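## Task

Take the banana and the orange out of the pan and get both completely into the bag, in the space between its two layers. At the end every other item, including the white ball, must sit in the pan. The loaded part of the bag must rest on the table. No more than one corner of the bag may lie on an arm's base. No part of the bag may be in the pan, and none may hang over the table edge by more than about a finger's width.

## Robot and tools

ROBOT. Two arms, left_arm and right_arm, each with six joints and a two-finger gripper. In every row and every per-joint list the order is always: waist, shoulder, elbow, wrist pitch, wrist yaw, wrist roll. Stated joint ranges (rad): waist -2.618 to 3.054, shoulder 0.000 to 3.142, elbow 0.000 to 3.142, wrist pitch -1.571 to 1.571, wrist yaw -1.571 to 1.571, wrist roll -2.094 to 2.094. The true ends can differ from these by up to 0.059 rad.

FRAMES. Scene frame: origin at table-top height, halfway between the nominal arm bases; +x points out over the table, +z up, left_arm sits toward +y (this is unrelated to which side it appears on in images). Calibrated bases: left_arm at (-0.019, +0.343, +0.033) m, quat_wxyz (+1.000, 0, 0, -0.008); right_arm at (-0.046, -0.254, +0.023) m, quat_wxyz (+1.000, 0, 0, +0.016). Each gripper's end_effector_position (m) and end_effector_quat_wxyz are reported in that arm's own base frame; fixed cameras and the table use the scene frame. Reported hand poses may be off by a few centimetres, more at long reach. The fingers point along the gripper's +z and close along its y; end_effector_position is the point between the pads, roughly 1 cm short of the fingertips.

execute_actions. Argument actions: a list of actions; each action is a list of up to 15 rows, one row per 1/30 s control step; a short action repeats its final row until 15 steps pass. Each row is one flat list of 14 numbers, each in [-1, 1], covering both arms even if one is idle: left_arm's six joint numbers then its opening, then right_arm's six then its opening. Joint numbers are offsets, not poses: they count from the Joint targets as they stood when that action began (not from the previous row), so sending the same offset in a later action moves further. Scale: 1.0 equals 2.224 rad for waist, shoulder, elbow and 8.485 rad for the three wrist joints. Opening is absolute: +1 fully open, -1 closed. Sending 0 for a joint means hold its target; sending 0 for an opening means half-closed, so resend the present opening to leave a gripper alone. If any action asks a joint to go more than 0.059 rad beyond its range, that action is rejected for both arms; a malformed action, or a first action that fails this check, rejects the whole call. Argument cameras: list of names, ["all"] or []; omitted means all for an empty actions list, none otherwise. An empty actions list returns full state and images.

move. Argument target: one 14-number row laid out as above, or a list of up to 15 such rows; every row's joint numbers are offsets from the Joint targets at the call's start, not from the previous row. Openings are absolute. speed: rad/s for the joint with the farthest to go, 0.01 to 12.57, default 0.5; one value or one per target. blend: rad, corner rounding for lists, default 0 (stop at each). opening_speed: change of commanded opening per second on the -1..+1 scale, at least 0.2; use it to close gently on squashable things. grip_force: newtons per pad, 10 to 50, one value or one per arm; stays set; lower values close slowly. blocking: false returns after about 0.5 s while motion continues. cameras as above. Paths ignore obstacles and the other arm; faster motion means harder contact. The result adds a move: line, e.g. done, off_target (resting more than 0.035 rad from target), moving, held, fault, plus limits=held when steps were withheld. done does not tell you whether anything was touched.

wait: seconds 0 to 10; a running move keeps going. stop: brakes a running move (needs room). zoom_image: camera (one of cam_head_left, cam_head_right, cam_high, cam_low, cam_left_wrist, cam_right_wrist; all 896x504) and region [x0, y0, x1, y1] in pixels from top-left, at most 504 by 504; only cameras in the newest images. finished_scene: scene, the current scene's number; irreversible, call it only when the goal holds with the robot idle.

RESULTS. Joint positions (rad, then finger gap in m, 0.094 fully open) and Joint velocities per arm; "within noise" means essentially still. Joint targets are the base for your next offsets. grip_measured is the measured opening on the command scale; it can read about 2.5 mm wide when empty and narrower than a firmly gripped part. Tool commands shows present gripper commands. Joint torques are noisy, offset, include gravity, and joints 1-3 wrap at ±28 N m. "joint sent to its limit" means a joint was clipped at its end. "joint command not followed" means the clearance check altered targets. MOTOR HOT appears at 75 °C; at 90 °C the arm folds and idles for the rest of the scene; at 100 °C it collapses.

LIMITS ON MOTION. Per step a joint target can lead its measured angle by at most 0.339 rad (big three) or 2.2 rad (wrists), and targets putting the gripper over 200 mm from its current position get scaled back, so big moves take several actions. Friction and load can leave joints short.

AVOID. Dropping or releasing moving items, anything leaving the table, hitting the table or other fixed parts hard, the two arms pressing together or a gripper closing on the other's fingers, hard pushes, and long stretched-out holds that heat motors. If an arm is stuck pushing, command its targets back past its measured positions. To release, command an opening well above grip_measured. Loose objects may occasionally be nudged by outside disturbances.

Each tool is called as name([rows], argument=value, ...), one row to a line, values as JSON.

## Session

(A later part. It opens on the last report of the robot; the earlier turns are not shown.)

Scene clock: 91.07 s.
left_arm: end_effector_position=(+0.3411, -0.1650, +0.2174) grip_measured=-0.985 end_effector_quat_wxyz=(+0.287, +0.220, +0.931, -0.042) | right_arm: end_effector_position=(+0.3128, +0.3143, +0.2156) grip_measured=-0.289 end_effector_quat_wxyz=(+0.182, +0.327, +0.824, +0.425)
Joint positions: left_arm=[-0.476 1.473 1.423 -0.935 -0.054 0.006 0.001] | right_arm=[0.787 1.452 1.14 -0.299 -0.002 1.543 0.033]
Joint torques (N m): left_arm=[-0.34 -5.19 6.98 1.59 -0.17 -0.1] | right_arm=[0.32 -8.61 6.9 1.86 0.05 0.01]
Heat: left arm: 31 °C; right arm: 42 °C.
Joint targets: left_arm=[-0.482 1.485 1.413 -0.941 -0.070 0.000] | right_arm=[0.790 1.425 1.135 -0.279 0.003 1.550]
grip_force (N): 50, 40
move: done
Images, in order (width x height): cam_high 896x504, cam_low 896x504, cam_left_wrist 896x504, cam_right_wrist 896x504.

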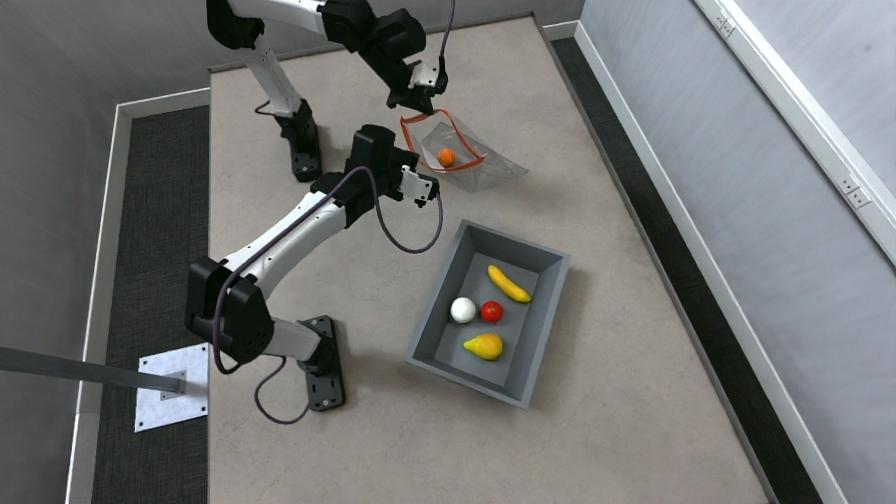

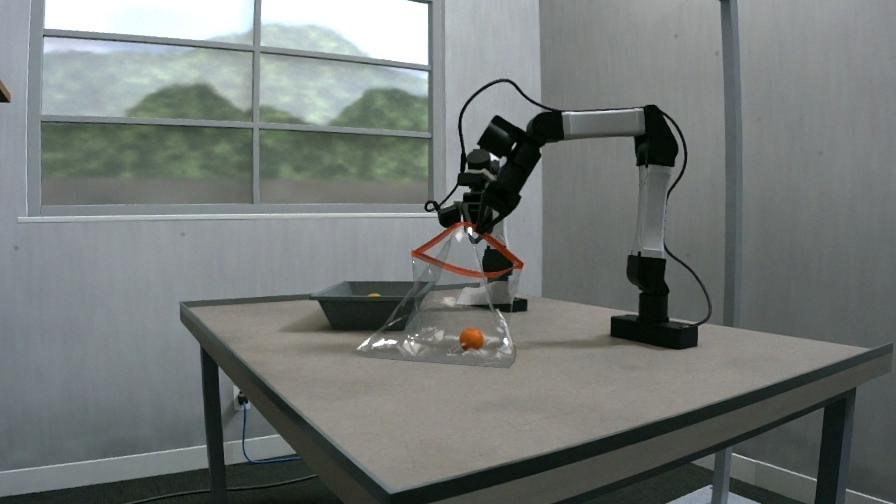

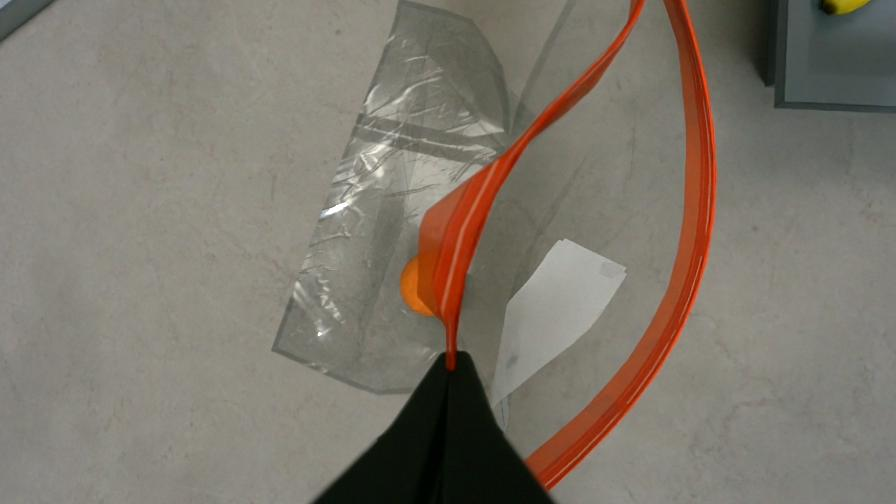

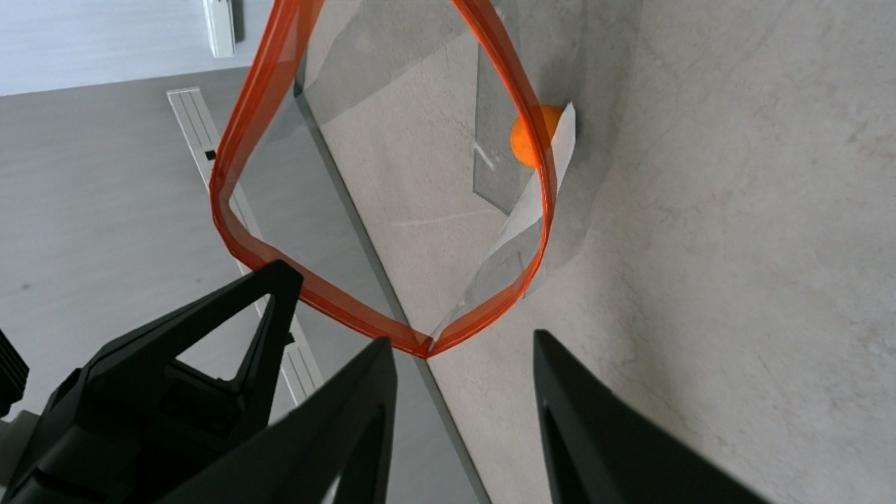

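move([
  [0,0,0,0,0,0,-1,-0.14,0.03,0.0,0.0,0,0,0.3],
  [0,0,0,0,0,0,-1,-0.2851,0.3988,0.4384,-0.1174,0,-0.0133,0.3],
], speed=0.6, blend=0.2, cameras=["cam_right_wrist"])

Scene clock: 94.33 s.
left_arm: end_effector_position=(+0.3411, -0.1650, +0.2174) grip_measured=-0.985 end_effector_quat_wxyz=(+0.287, +0.220, +0.931, -0.042) | right_arm: end_effector_position=(+0.4634, +0.0735, +0.0685) grip_measured=+0.299 end_effector_quat_wxyz=(+0.029, +0.600, +0.799, +0.031)
Joint positions: left_arm=[-0.476 1.473 1.423 -0.935 -0.054 0.006 0.001] | right_arm=[0.157 2.302 2.083 -1.269 -0.002 1.445 0.061]
Joint torques (N m): left_arm=[-0.32 -5.19 6.99 1.59 -0.17 -0.1] | right_arm=[-0.06 -11.11 8.7 0.36 0.08 -0.04]
Heat: left arm: 31 °C; right arm: 42 °C.
Joint targets: left_arm=[-0.482 1.485 1.413 -0.941 -0.070 0.000] | right_arm=[0.156 2.312 2.110 -1.275 0.003 1.437]
grip_force (N): 50, 40
move: done; blend cut to 0.1557 rad at target 1
Images, in order (width x height): cam_right_wrist 896x504.

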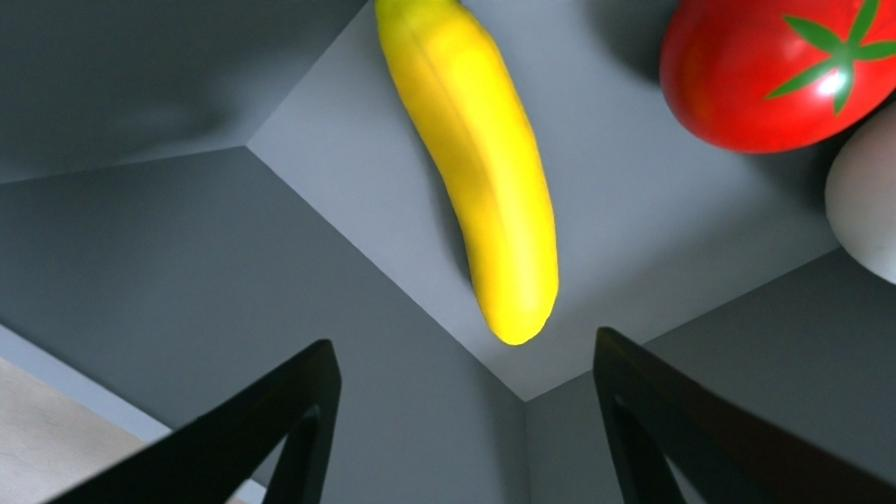

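move([
  [0,0,0,0,0,0,-1,-0.0076,0.0,-0.06,0.0157,0,-0.026,0.35],
  [0,0,0,0,0,0,-1,-0.0076,0.0081,-0.156,0.0401,0,-0.026,0.35],
], speed=0.2, blend=[0.02,0], cameras=["cam_right_wrist"])

Scene clock: 97.40 s.
left_arm: end_effector_position=(+0.3411, -0.1650, +0.2174) grip_measured=-0.985 end_effector_quat_wxyz=(+0.287, +0.220, +0.931, -0.042) | right_arm: end_effector_position=(+0.4538, +0.0661, -0.0053) grip_measured=+0.349 end_effector_quat_wxyz=(+0.030, +0.513, +0.858, +0.022)
Joint positions: left_arm=[-0.476 1.473 1.423 -0.935 -0.054 0.006 0.001] | right_arm=[0.146 2.306 1.795 -0.986 0.003 1.224 0.063]
Joint torques (N m): left_arm=[-0.35 -5.19 7.01 1.58 -0.17 -0.11] | right_arm=[-0.61 -9.73 2.93 0.89 0.03 -0.04]
Heat: left arm: 31 °C; right arm: 42 °C.
Joint targets: left_arm=[-0.482 1.485 1.413 -0.941 -0.070 0.000] | right_arm=[0.139 2.330 1.763 -0.935 0.003 1.217]
grip_force (N): 50, 40
move: off_target (right_arm); right_arm: the wrist pitch is farthest, 0.051 rad from its target
Images, in order (width x height): cam_right_wrist 896x504.

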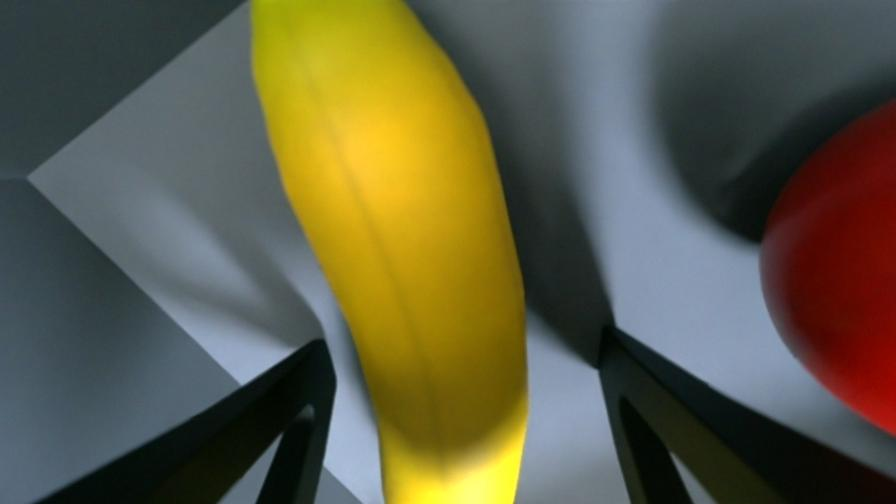

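move([
  [0,0,0,0,0,0,-1,0.004,0,0.011,-0.004,0,-0.01,0.35],
  [0,0,0,0,0,0,-1,0.004,0,0.011,-0.004,0,-0.01,-0.3],
], opening_speed=0.4, cameras=["cam_right_wrist"])

Scene clock: 100.63 s.
left_arm: end_effector_position=(+0.3411, -0.1650, +0.2174) grip_measured=-0.985 end_effector_quat_wxyz=(+0.287, +0.220, +0.931, -0.042) | right_arm: end_effector_position=(+0.4462, +0.0650, -0.0056) grip_measured=-0.298 end_effector_quat_wxyz=(+0.018, +0.477, +0.879, +0.012)
Joint positions: left_arm=[-0.476 1.473 1.423 -0.935 -0.054 0.006 0.001] | right_arm=[0.146 2.306 1.796 -1.018 0.003 1.139 0.033]
Joint torques (N m): left_arm=[-0.28 -5.16 7.02 1.59 -0.16 -0.1] | right_arm=[0.27 -9.65 5.11 0.81 0.03 -0.04]
Heat: left arm: 31 °C; right arm: 42 °C.
Joint targets: left_arm=[-0.482 1.485 1.413 -0.941 -0.070 0.000] | right_arm=[0.148 2.330 1.787 -0.969 0.003 1.132]
grip_force (N): 50, 40
move: off_target (right_arm); right_arm: the wrist pitch is farthest, 0.049 rad from its target
Images, in order (width x height): cam_right_wrist 896x504.

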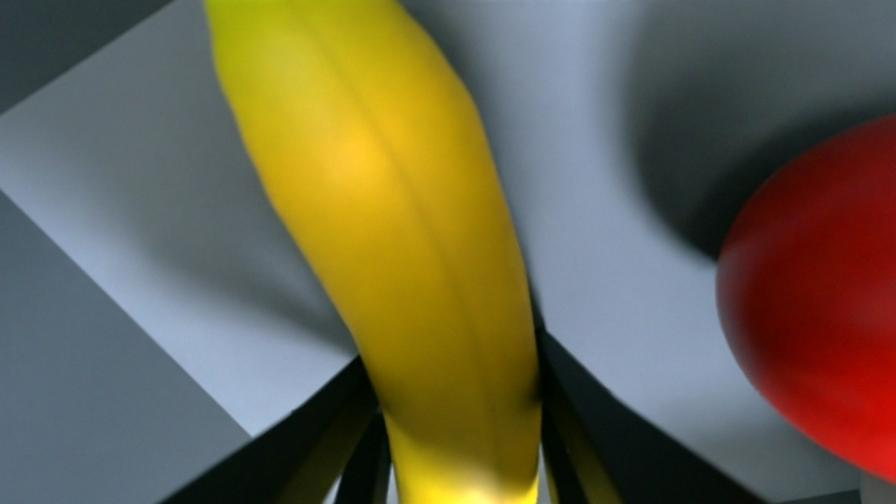

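move([
  [0,0,0,0,0,0,-1,0,0,0,0,0,0,0.35],
  [0,0,0,0,0,0,-1,0,0,0.063,-0.0177,0,0,0.35],
  [0,0,0,0,0,0,-1,-0.0193,0.0027,0.1093,-0.0231,0,-0.0368,0.35],
], opening_speed=1.0, speed=0.3, cameras=["cam_right_wrist"])

Scene clock: 105.13 s.
left_arm: end_effector_position=(+0.3411, -0.1650, +0.2174) grip_measured=-0.985 end_effector_quat_wxyz=(+0.287, +0.220, +0.931, -0.042) | right_arm: end_effector_position=(+0.4721, +0.0539, +0.0416) grip_measured=+0.349 end_effector_quat_wxyz=(+0.042, +0.350, +0.935, +0.025)
Joint positions: left_arm=[-0.476 1.473 1.423 -0.935 -0.054 0.006 0.001] | right_arm=[0.111 2.319 2.005 -1.16 -0.007 0.828 0.063]
Joint torques (N m): left_arm=[-0.31 -5.18 6.99 1.59 -0.16 -0.11] | right_arm=[-0.55 -10.67 8.68 0.42 0.1 -0.06]
Heat: left arm: 31 °C; right arm: 42 °C.
Joint targets: left_arm=[-0.482 1.485 1.413 -0.941 -0.070 0.000] | right_arm=[0.105 2.336 2.030 -1.165 0.003 0.819]
grip_force (N): 50, 40
move: done
Images, in order (width x height): cam_right_wrist 896x504.

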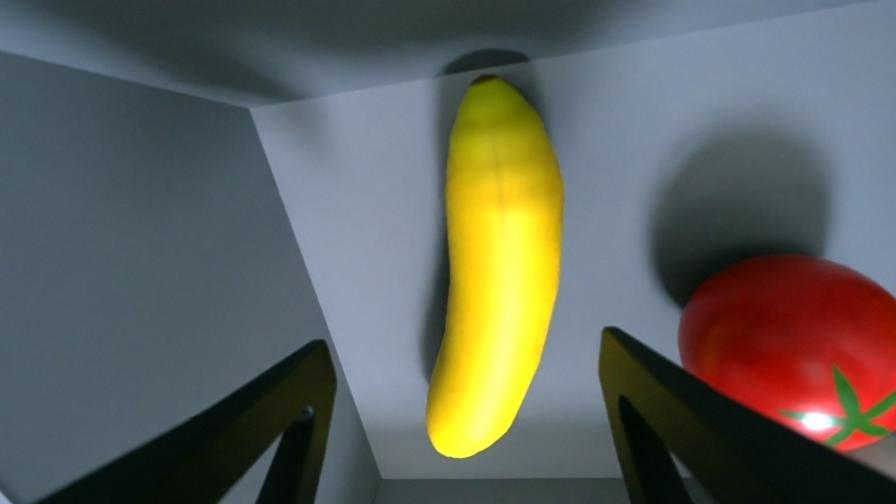

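move([
  [0,0,0,0,0,0,-1,-0.0135,0,0,0,0,-0.0035,0.35],
  [0,0,0,0,0,0,-1,-0.0135,0.0148,-0.071,0.0189,0,-0.0035,0.35],
], speed=0.2, cameras=["cam_right_wrist"])

Scene clock: 107.73 s.
left_arm: end_effector_position=(+0.3411, -0.1650, +0.2174) grip_measured=-0.985 end_effector_quat_wxyz=(+0.287, +0.220, +0.931, -0.042) | right_arm: end_effector_position=(+0.4654, +0.0377, -0.0038) grip_measured=+0.349 end_effector_quat_wxyz=(+0.028, +0.351, +0.936, +0.016)
Joint positions: left_arm=[-0.476 1.473 1.423 -0.935 -0.054 0.006 0.001] | right_arm=[0.079 2.349 1.878 -1.035 -0.005 0.797 0.063]
Joint torques (N m): left_arm=[-0.32 -5.18 6.99 1.58 -0.17 -0.1] | right_arm=[-0.35 -10.5 5.56 0.68 0.1 -0.03]
Heat: left arm: 31 °C; right arm: 42 °C.
Joint targets: left_arm=[-0.482 1.485 1.413 -0.941 -0.070 0.000] | right_arm=[0.075 2.369 1.873 -1.005 0.003 0.790]
grip_force (N): 50, 40
move: done
Images, in order (width x height): cam_right_wrist 896x504.

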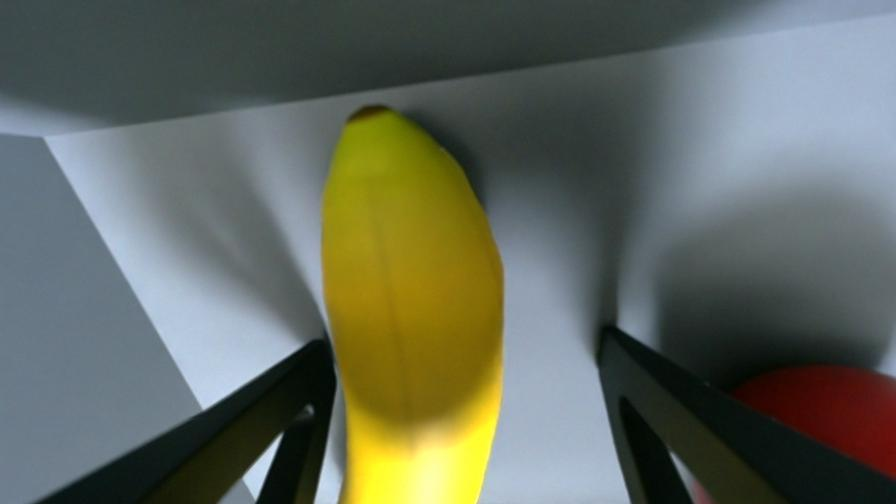

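move(target=[0,0,0,0,0,0,-1,0,0,0,0,0,0,-0.3], opening_speed=0.4, cameras=["cam_right_wrist"])

move(target=[0,0,0,0,0,0,-1,0,-0.015,0.09,-0.03,0,0,-0.3], speed=0.3, cameras=["cam_right_wrist","cam_high"])

Scene clock: 109.80 s.
left_arm: end_effector_position=(+0.3411, -0.1650, +0.2174) grip_measured=-0.985 end_effector_quat_wxyz=(+0.287, +0.220, +0.931, -0.042) | right_arm: end_effector_position=(+0.4665, +0.0377, -0.0038) grip_measured=-0.298 end_effector_quat_wxyz=(+0.030, +0.351, +0.936, +0.017)
Joint positions: left_arm=[-0.476 1.473 1.423 -0.935 -0.054 0.006 0.001] | right_arm=[0.079 2.349 1.878 -1.03 -0.005 0.797 0.033]
Joint torques (N m): left_arm=[-0.28 -5.16 7.05 1.59 -0.16 -0.1] | right_arm=[-0.35 -10.47 5.57 0.63 0.1 -0.03]
Heat: left arm: 31 °C; right arm: 43 °C.
Joint targets: left_arm=[-0.482 1.485 1.413 -0.941 -0.070 0.000] | right_arm=[0.075 2.369 1.873 -1.005 0.003 0.789]
grip_force (N): 50, 40
move: done
Images, in order (width x height): cam_right_wrist 896x504.

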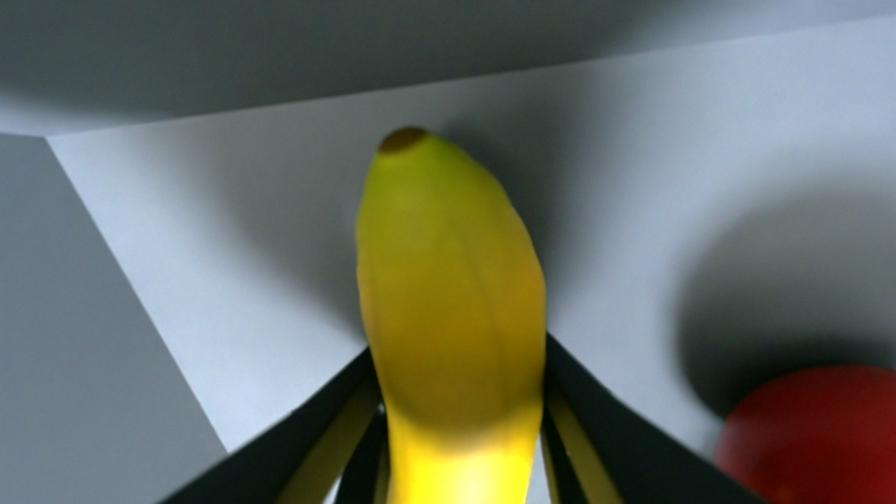

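Scene clock: 111.33 s.
left_arm: end_effector_position=(+0.3411, -0.1650, +0.2174) grip_measured=-0.985 end_effector_quat_wxyz=(+0.287, +0.220, +0.931, -0.042) | right_arm: end_effector_position=(+0.4600, +0.0372, +0.0382) grip_measured=-0.299 end_effector_quat_wxyz=(+0.007, +0.351, +0.936, +0.006)
Joint positions: left_arm=[-0.476 1.473 1.423 -0.935 -0.054 0.006 0.001] | right_arm=[0.079 2.349 2.048 -1.253 -0.005 0.797 0.033]
Joint torques (N m): left_arm=[-0.29 -5.18 6.99 1.58 -0.16 -0.11] | right_arm=[-0.34 -13.44 8.42 0.19 0.1 -0.03]
Heat: left arm: 31 °C; right arm: 43 °C.
Joint targets: left_arm=[-0.482 1.485 1.413 -0.941 -0.070 0.000] | right_arm=[0.075 2.336 2.073 -1.259 0.003 0.790]
grip_force (N): 50, 40
move: done
Images, in order (width x height): cam_high 896x504, cam_right_wrist 896x504.

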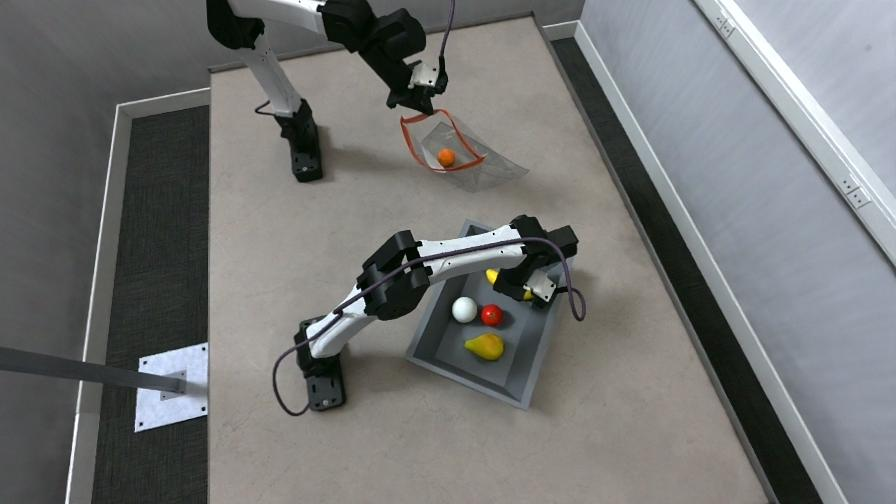

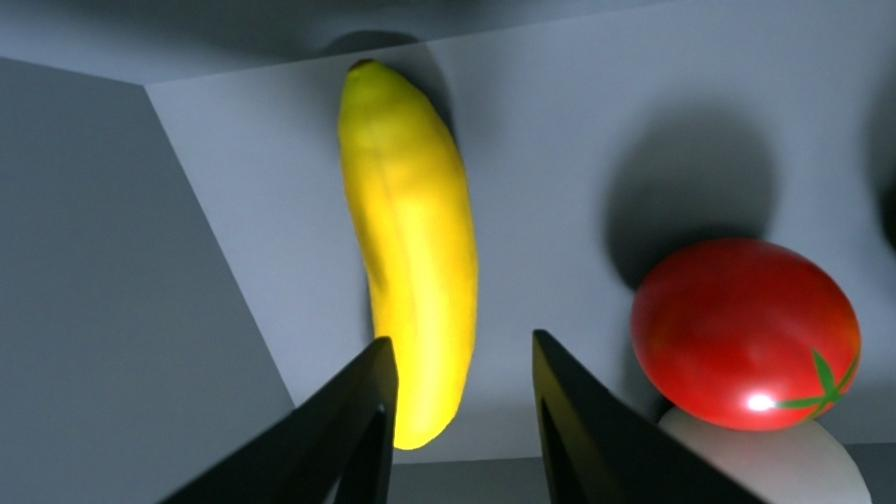

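move([
  [0,0,0,0,0,0,-1,0.009,0,0,0,0,-0.0118,0.4],
  [0,0,0,0,0,0,-1,0.009,0.0252,-0.089,0.0323,0,-0.0118,0.4],
], speed=0.2, cameras=["cam_right_wrist"])

Scene clock: 114.80 s.
left_arm: end_effector_position=(+0.3411, -0.1650, +0.2174) grip_measured=-0.985 end_effector_quat_wxyz=(+0.287, +0.220, +0.931, -0.042) | right_arm: end_effector_position=(+0.4681, +0.0435, -0.0055) grip_measured=+0.399 end_effector_quat_wxyz=(+0.029, +0.298, +0.954, +0.012)
Joint positions: left_arm=[-0.476 1.473 1.423 -0.935 -0.054 0.006 0.001] | right_arm=[0.092 2.368 1.903 -1.045 -0.001 0.697 0.066]
Joint torques (N m): left_arm=[-0.32 -5.16 6.97 1.59 -0.16 -0.1] | right_arm=[0.27 -10.21 3.36 0.99 0.05 -0.03]
Heat: left arm: 31 °C; right arm: 45 °C.
Joint targets: left_arm=[-0.482 1.485 1.413 -0.941 -0.070 0.000] | right_arm=[0.095 2.392 1.875 -0.985 0.003 0.689]
grip_force (N): 50, 40
move: off_target (right_arm); right_arm: the wrist pitch is farthest, 0.060 rad from its target
Images, in order (width x height): cam_right_wrist 896x504.

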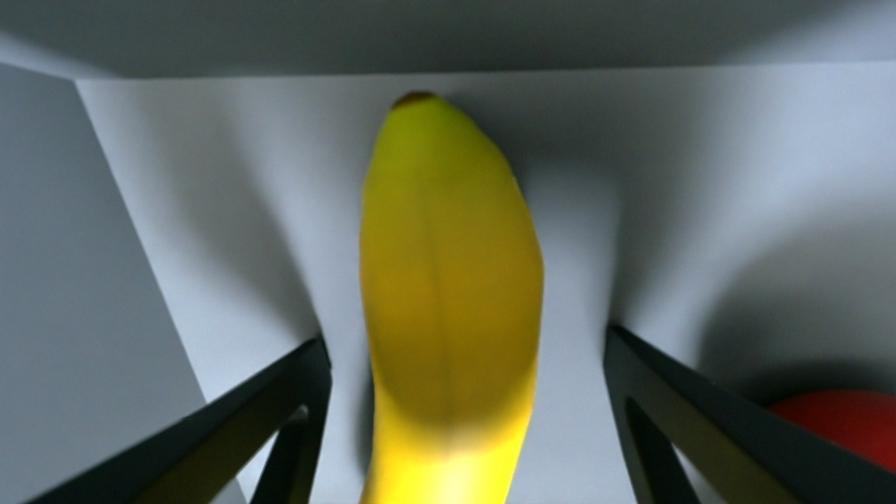

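move(target=[0,0,0,0,0,0,-1,0,0,0.01,-0.006,0,0,-0.5], opening_speed=0.5, cameras=["cam_right_wrist"])

move(target=[0,0,0,0,0,0,-1,0,-0.015,0.09,-0.03,0,0,-0.5], speed=0.3, cameras=["cam_right_wrist"])

Scene clock: 117.40 s.
left_arm: end_effector_position=(+0.3411, -0.1650, +0.2174) grip_measured=-0.985 end_effector_quat_wxyz=(+0.287, +0.220, +0.931, -0.042) | right_arm: end_effector_position=(+0.4637, +0.0397, -0.0057) grip_measured=-0.426 end_effector_quat_wxyz=(+0.023, +0.298, +0.954, +0.000)
Joint positions: left_arm=[-0.476 1.473 1.423 -0.935 -0.054 0.006 0.001] | right_arm=[0.092 2.368 1.903 -1.064 0.019 0.697 0.027]
Joint torques (N m): left_arm=[-0.31 -5.2 6.99 1.58 -0.17 -0.09] | right_arm=[0.28 -10.18 5.44 0.63 -0.12 -0.03]
Heat: left arm: 31 °C; right arm: 45 °C.
Joint targets: left_arm=[-0.482 1.485 1.413 -0.941 -0.070 0.000] | right_arm=[0.095 2.392 1.897 -1.036 0.003 0.689]
grip_force (N): 50, 40
move: done
Images, in order (width x height): cam_right_wrist 896x504.

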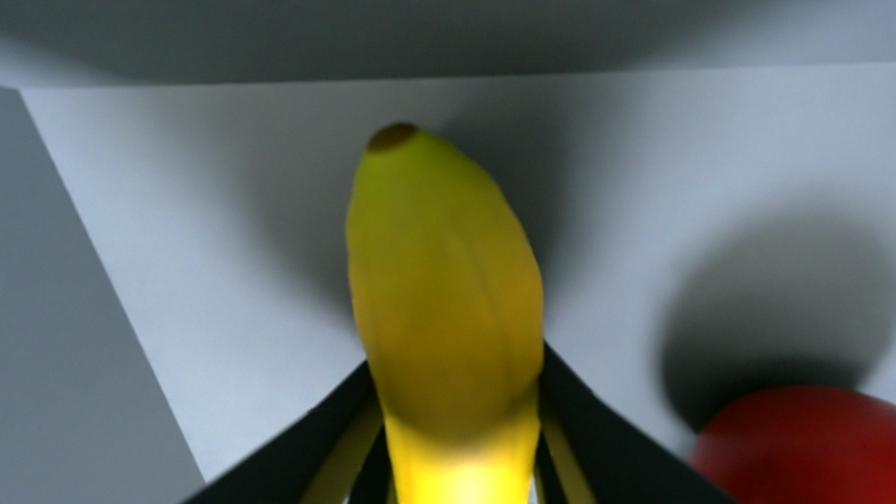

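Scene clock: 118.93 s.
left_arm: end_effector_position=(+0.3411, -0.1650, +0.2174) grip_measured=-0.985 end_effector_quat_wxyz=(+0.287, +0.220, +0.931, -0.042) | right_arm: end_effector_position=(+0.4568, +0.0403, +0.0354) grip_measured=-0.430 end_effector_quat_wxyz=(-0.002, +0.297, +0.955, -0.007)
Joint positions: left_arm=[-0.476 1.473 1.423 -0.935 -0.054 0.006 0.001] | right_arm=[0.092 2.37 2.073 -1.284 0.012 0.697 0.027]
Joint torques (N m): left_arm=[-0.29 -5.16 7.02 1.59 -0.17 -0.1] | right_arm=[0.28 -13.31 8.39 0.2 -0.07 -0.03]
Heat: left arm: 31 °C; right arm: 45 °C.
Joint targets: left_arm=[-0.482 1.485 1.413 -0.941 -0.070 0.000] | right_arm=[0.095 2.358 2.097 -1.291 0.003 0.690]
grip_force (N): 50, 40
move: done
Images, in order (width x height): cam_right_wrist 896x504.

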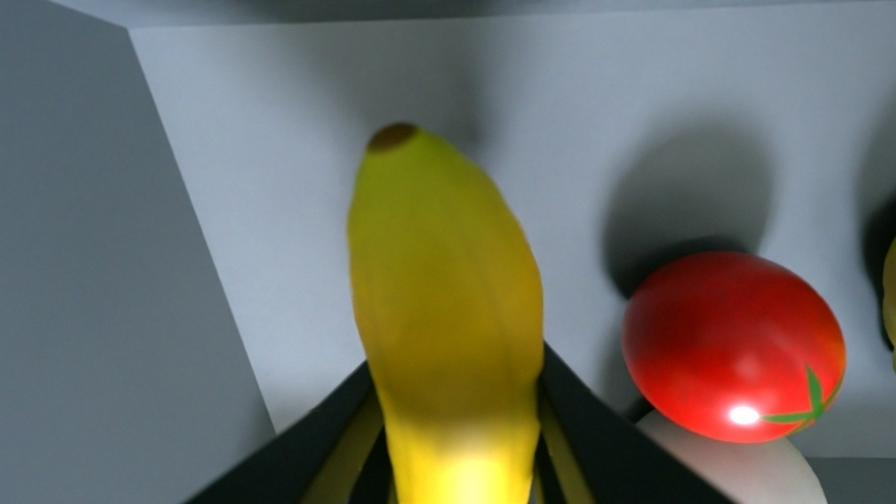

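move([
  [0,0,0,0,0,0,-1,0,-0.11,0,0,0,0,-0.5],
  [0,0,0,0,0,0,-1,0.245,-0.3498,-0.3651,0.1197,-0.0145,0.0719,-0.5],
], speed=[0.35,0.45], blend=[0.06,0], cameras=["cam_right_wrist","cam_left_wrist","cam_low"])

Scene clock: 123.27 s.
left_arm: end_effector_position=(+0.3411, -0.1650, +0.2174) grip_measured=-0.985 end_effector_quat_wxyz=(+0.287, +0.220, +0.931, -0.042) | right_arm: end_effector_position=(+0.3775, +0.3031, +0.2096) grip_measured=-0.430 end_effector_quat_wxyz=(+0.218, +0.263, +0.850, +0.401)
Joint positions: left_arm=[-0.476 1.473 1.423 -0.935 -0.054 0.006 0.001] | right_arm=[0.636 1.619 1.289 -0.298 -0.112 1.292 0.027]
Joint torques (N m): left_arm=[-0.31 -5.18 7.01 1.59 -0.16 -0.1] | right_arm=[0.36 -11.11 7.1 1.94 -0.11 0.05]
Heat: left arm: 32 °C; right arm: 46 °C.
Joint targets: left_arm=[-0.482 1.485 1.413 -0.941 -0.070 0.000] | right_arm=[0.640 1.580 1.285 -0.275 -0.120 1.299]
grip_force (N): 50, 40
move: off_target (right_arm); right_arm: the shoulder is farthest, 0.039 rad from its target
Images, in order (width x height): cam_low 896x504, cam_left_wrist 896x504, cam_right_wrist 896x504.

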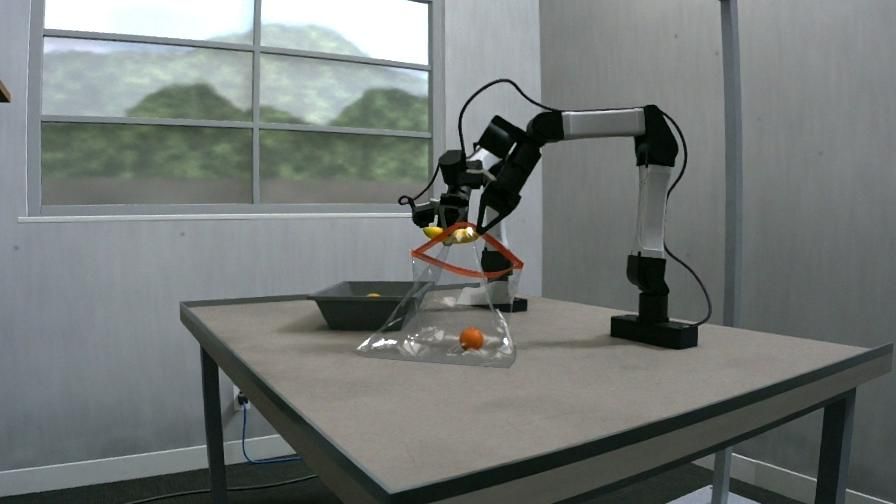

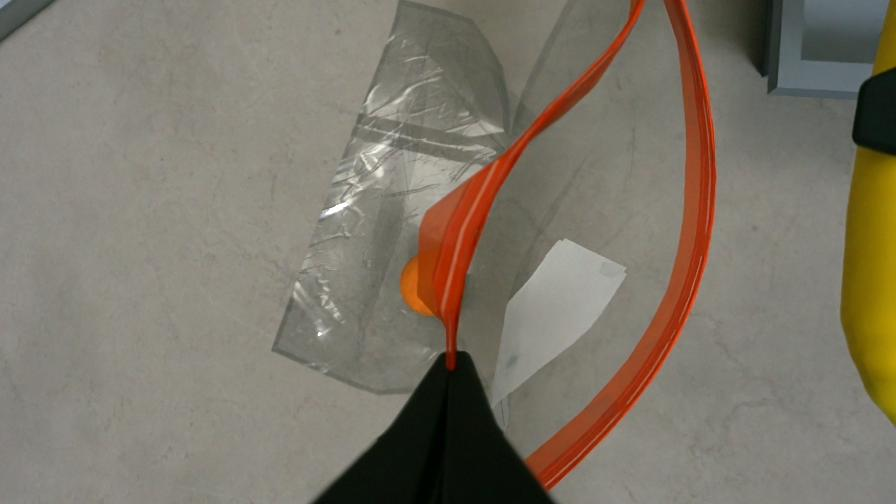

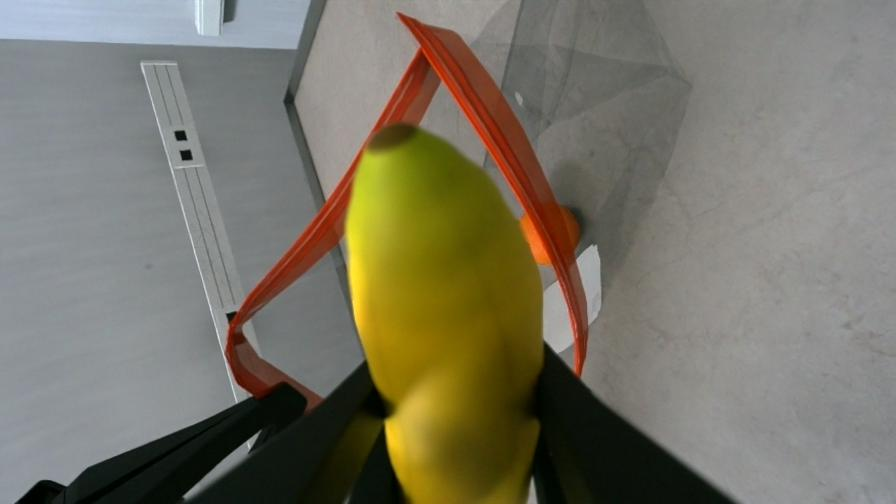

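move(target=[0,0,0,0,0,0,-1,0.0081,0.156,0.0877,0.0236,0,0,-0.5], speed=0.25, cameras=["cam_right_wrist","cam_left_wrist","cam_low"])

Scene clock: 126.03 s.
left_arm: end_effector_position=(+0.3411, -0.1650, +0.2174) grip_measured=-0.985 end_effector_quat_wxyz=(+0.287, +0.220, +0.931, -0.042) | right_arm: end_effector_position=(+0.4365, +0.3566, +0.1712) grip_measured=-0.430 end_effector_quat_wxyz=(+0.230, +0.251, +0.839, +0.424)
Joint positions: left_arm=[-0.476 1.473 1.423 -0.935 -0.054 0.006 0.001] | right_arm=[0.651 1.917 1.447 -0.098 -0.112 1.293 0.027]
Joint torques (N m): left_arm=[-0.35 -5.18 7.04 1.59 -0.17 -0.11] | right_arm=[0.75 -9.36 10.58 1.99 -0.11 0.06]
Heat: left arm: 32 °C; right arm: 46 °C.
Joint targets: left_arm=[-0.482 1.485 1.413 -0.941 -0.070 0.000] | right_arm=[0.658 1.927 1.480 -0.075 -0.120 1.300]
grip_force (N): 50, 40
move: done
Images, in order (width x height): cam_low 896x504, cam_left_wrist 896x504, cam_right_wrist 896x504.

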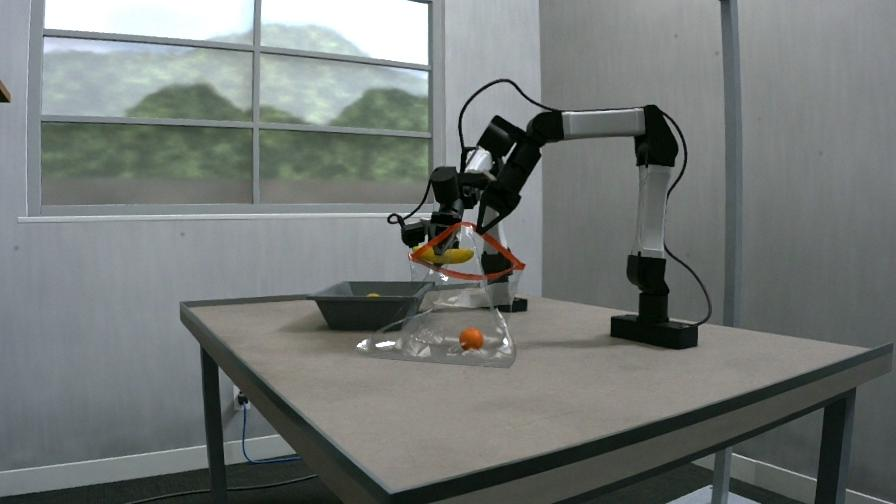

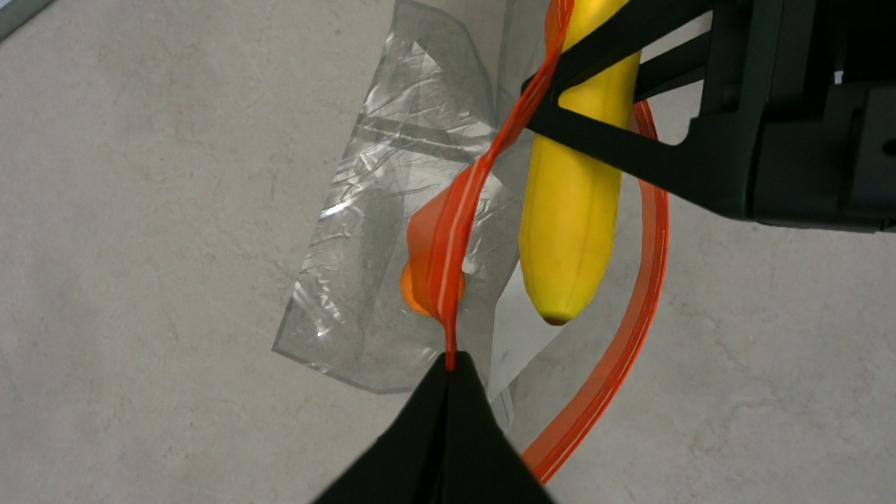

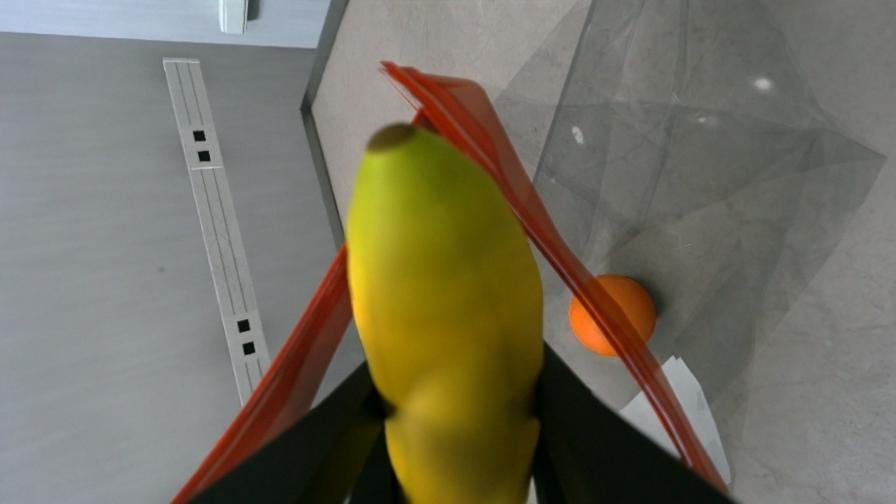

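move(target=[0,0,0,0,0,0,-1,0.023,-0.03,-0.054,0.0061,0,0,-0.5], speed=0.2, cameras=["cam_right_wrist","cam_left_wrist","cam_low"])

Scene clock: 127.67 s.
left_arm: end_effector_position=(+0.3411, -0.1650, +0.2174) grip_measured=-0.985 end_effector_quat_wxyz=(+0.287, +0.220, +0.931, -0.042) | right_arm: end_effector_position=(+0.4087, +0.3726, +0.1479) grip_measured=-0.430 end_effector_quat_wxyz=(+0.212, +0.231, +0.851, +0.421)
Joint positions: left_arm=[-0.476 1.473 1.423 -0.935 -0.054 0.006 0.001] | right_arm=[0.704 1.909 1.361 -0.045 -0.112 1.293 0.027]
Joint torques (N m): left_arm=[-0.28 -5.18 7.04 1.59 -0.16 -0.1] | right_arm=[0.54 -14.34 7.13 1.96 -0.11 0.06]
Heat: left arm: 32 °C; right arm: 46 °C.
Joint targets: left_arm=[-0.482 1.485 1.413 -0.941 -0.070 0.000] | right_arm=[0.709 1.860 1.360 -0.023 -0.120 1.299]
grip_force (N): 50, 40
move: off_target (right_arm); right_arm: the shoulder is farthest, 0.049 rad from its target
Images, in order (width x height): cam_low 896x504, cam_left_wrist 896x504, cam_right_wrist 896x504.

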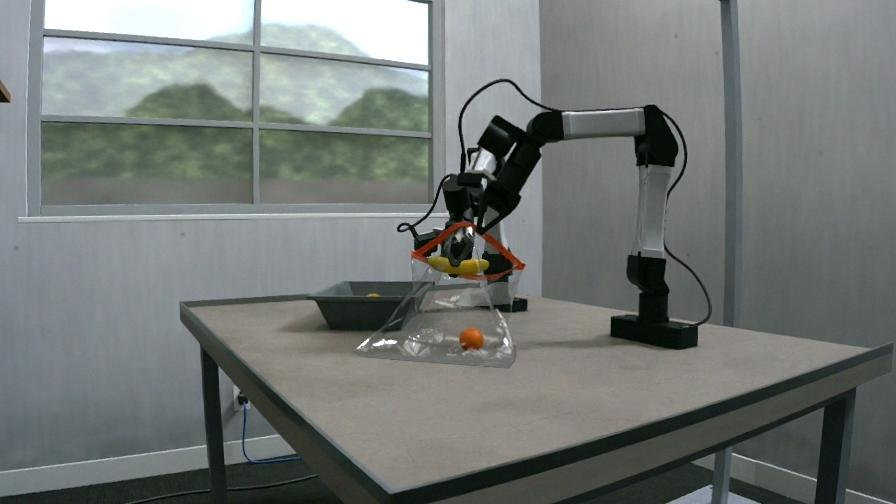

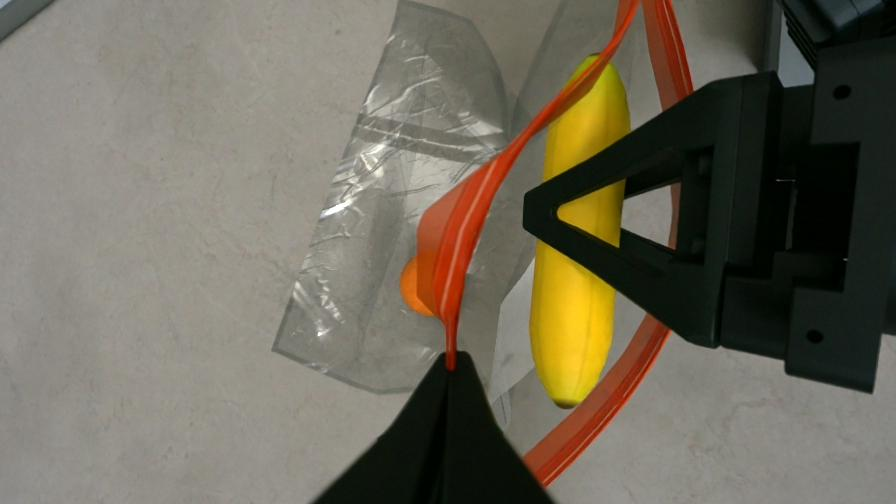

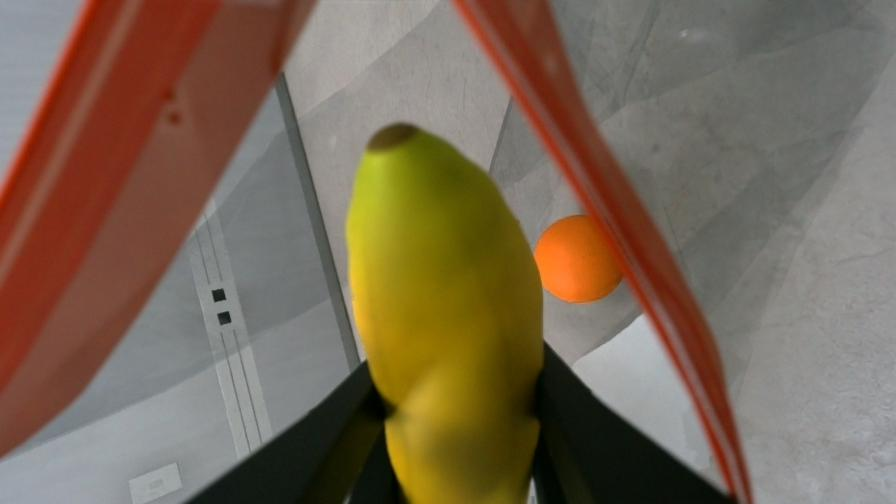

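move([
  [0,0,0,0,0,0,-1,0,0.0769,0.045,-0.0152,0,0,-0.5],
  [0,0,0,0,0,0,-1,0,0.0769,0.045,-0.0152,0,0,0.0],
], speed=0.2, opening_speed=0.5, cameras=["cam_right_wrist","cam_left_wrist","cam_low"])

Scene clock: 130.43 s.
left_arm: end_effector_position=(+0.3411, -0.1650, +0.2174) grip_measured=-0.985 end_effector_quat_wxyz=(+0.287, +0.220, +0.931, -0.042) | right_arm: end_effector_position=(+0.4084, +0.3724, +0.0956) grip_measured=-0.001 end_effector_quat_wxyz=(+0.173, +0.245, +0.882, +0.363)
Joint positions: left_arm=[-0.476 1.473 1.423 -0.935 -0.054 0.006 0.001] | right_arm=[0.704 2.021 1.427 -0.155 -0.112 1.294 0.047]
Joint torques (N m): left_arm=[-0.31 -5.16 7.02 1.58 -0.17 -0.11] | right_arm=[0.54 -9.83 10.11 1.61 -0.1 0.07]
Heat: left arm: 32 °C; right arm: 46 °C.
Joint targets: left_arm=[-0.482 1.485 1.413 -0.941 -0.070 0.000] | right_arm=[0.709 2.032 1.460 -0.152 -0.120 1.300]
grip_force (N): 50, 40
move: done
Images, in order (width x height): cam_low 896x504, cam_left_wrist 896x504, cam_right_wrist 896x504.

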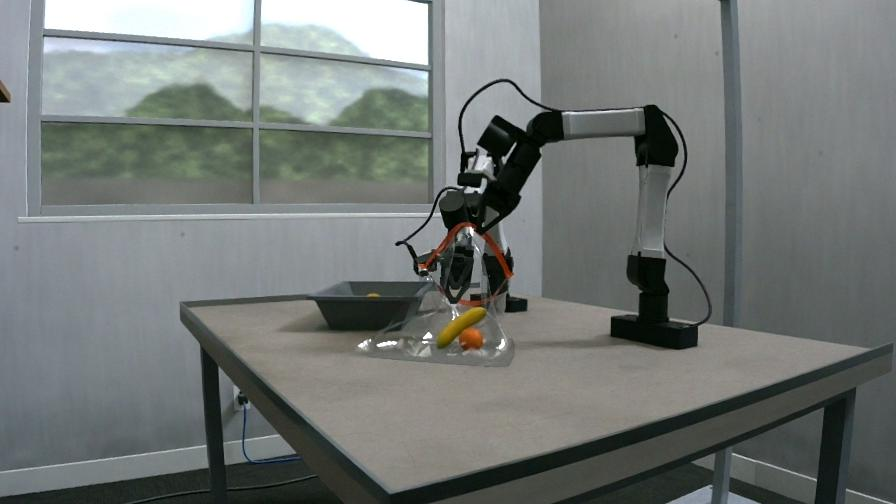

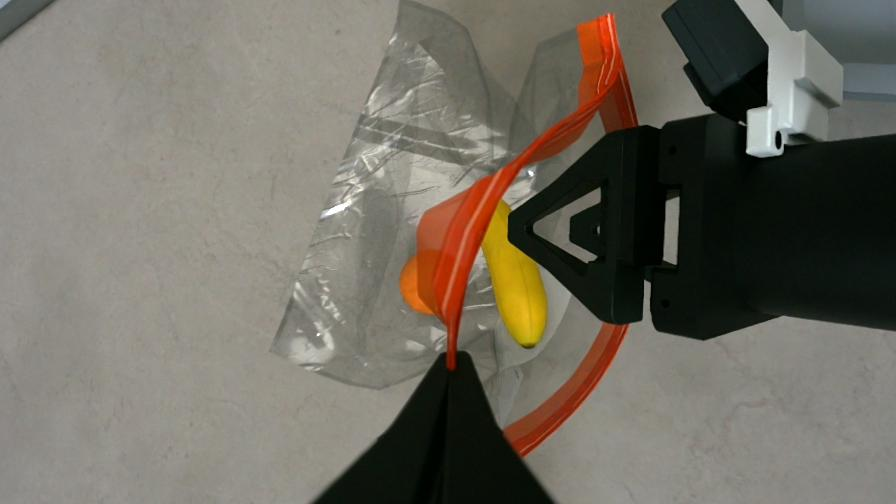

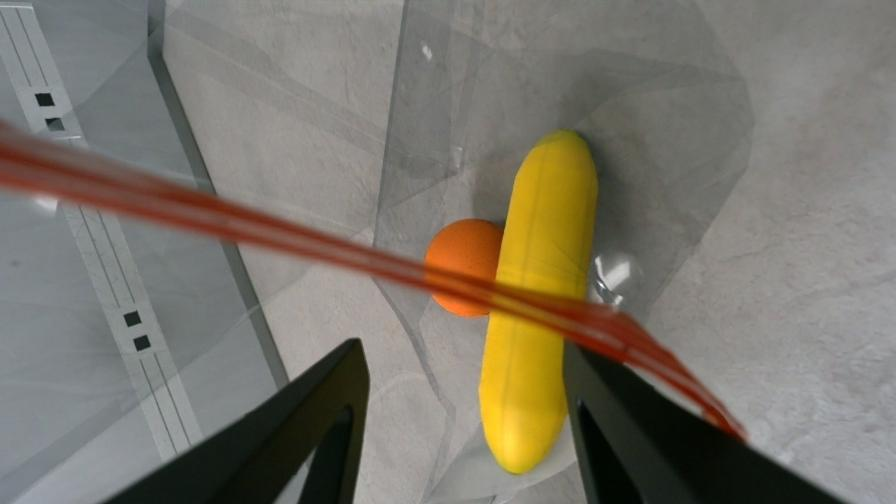

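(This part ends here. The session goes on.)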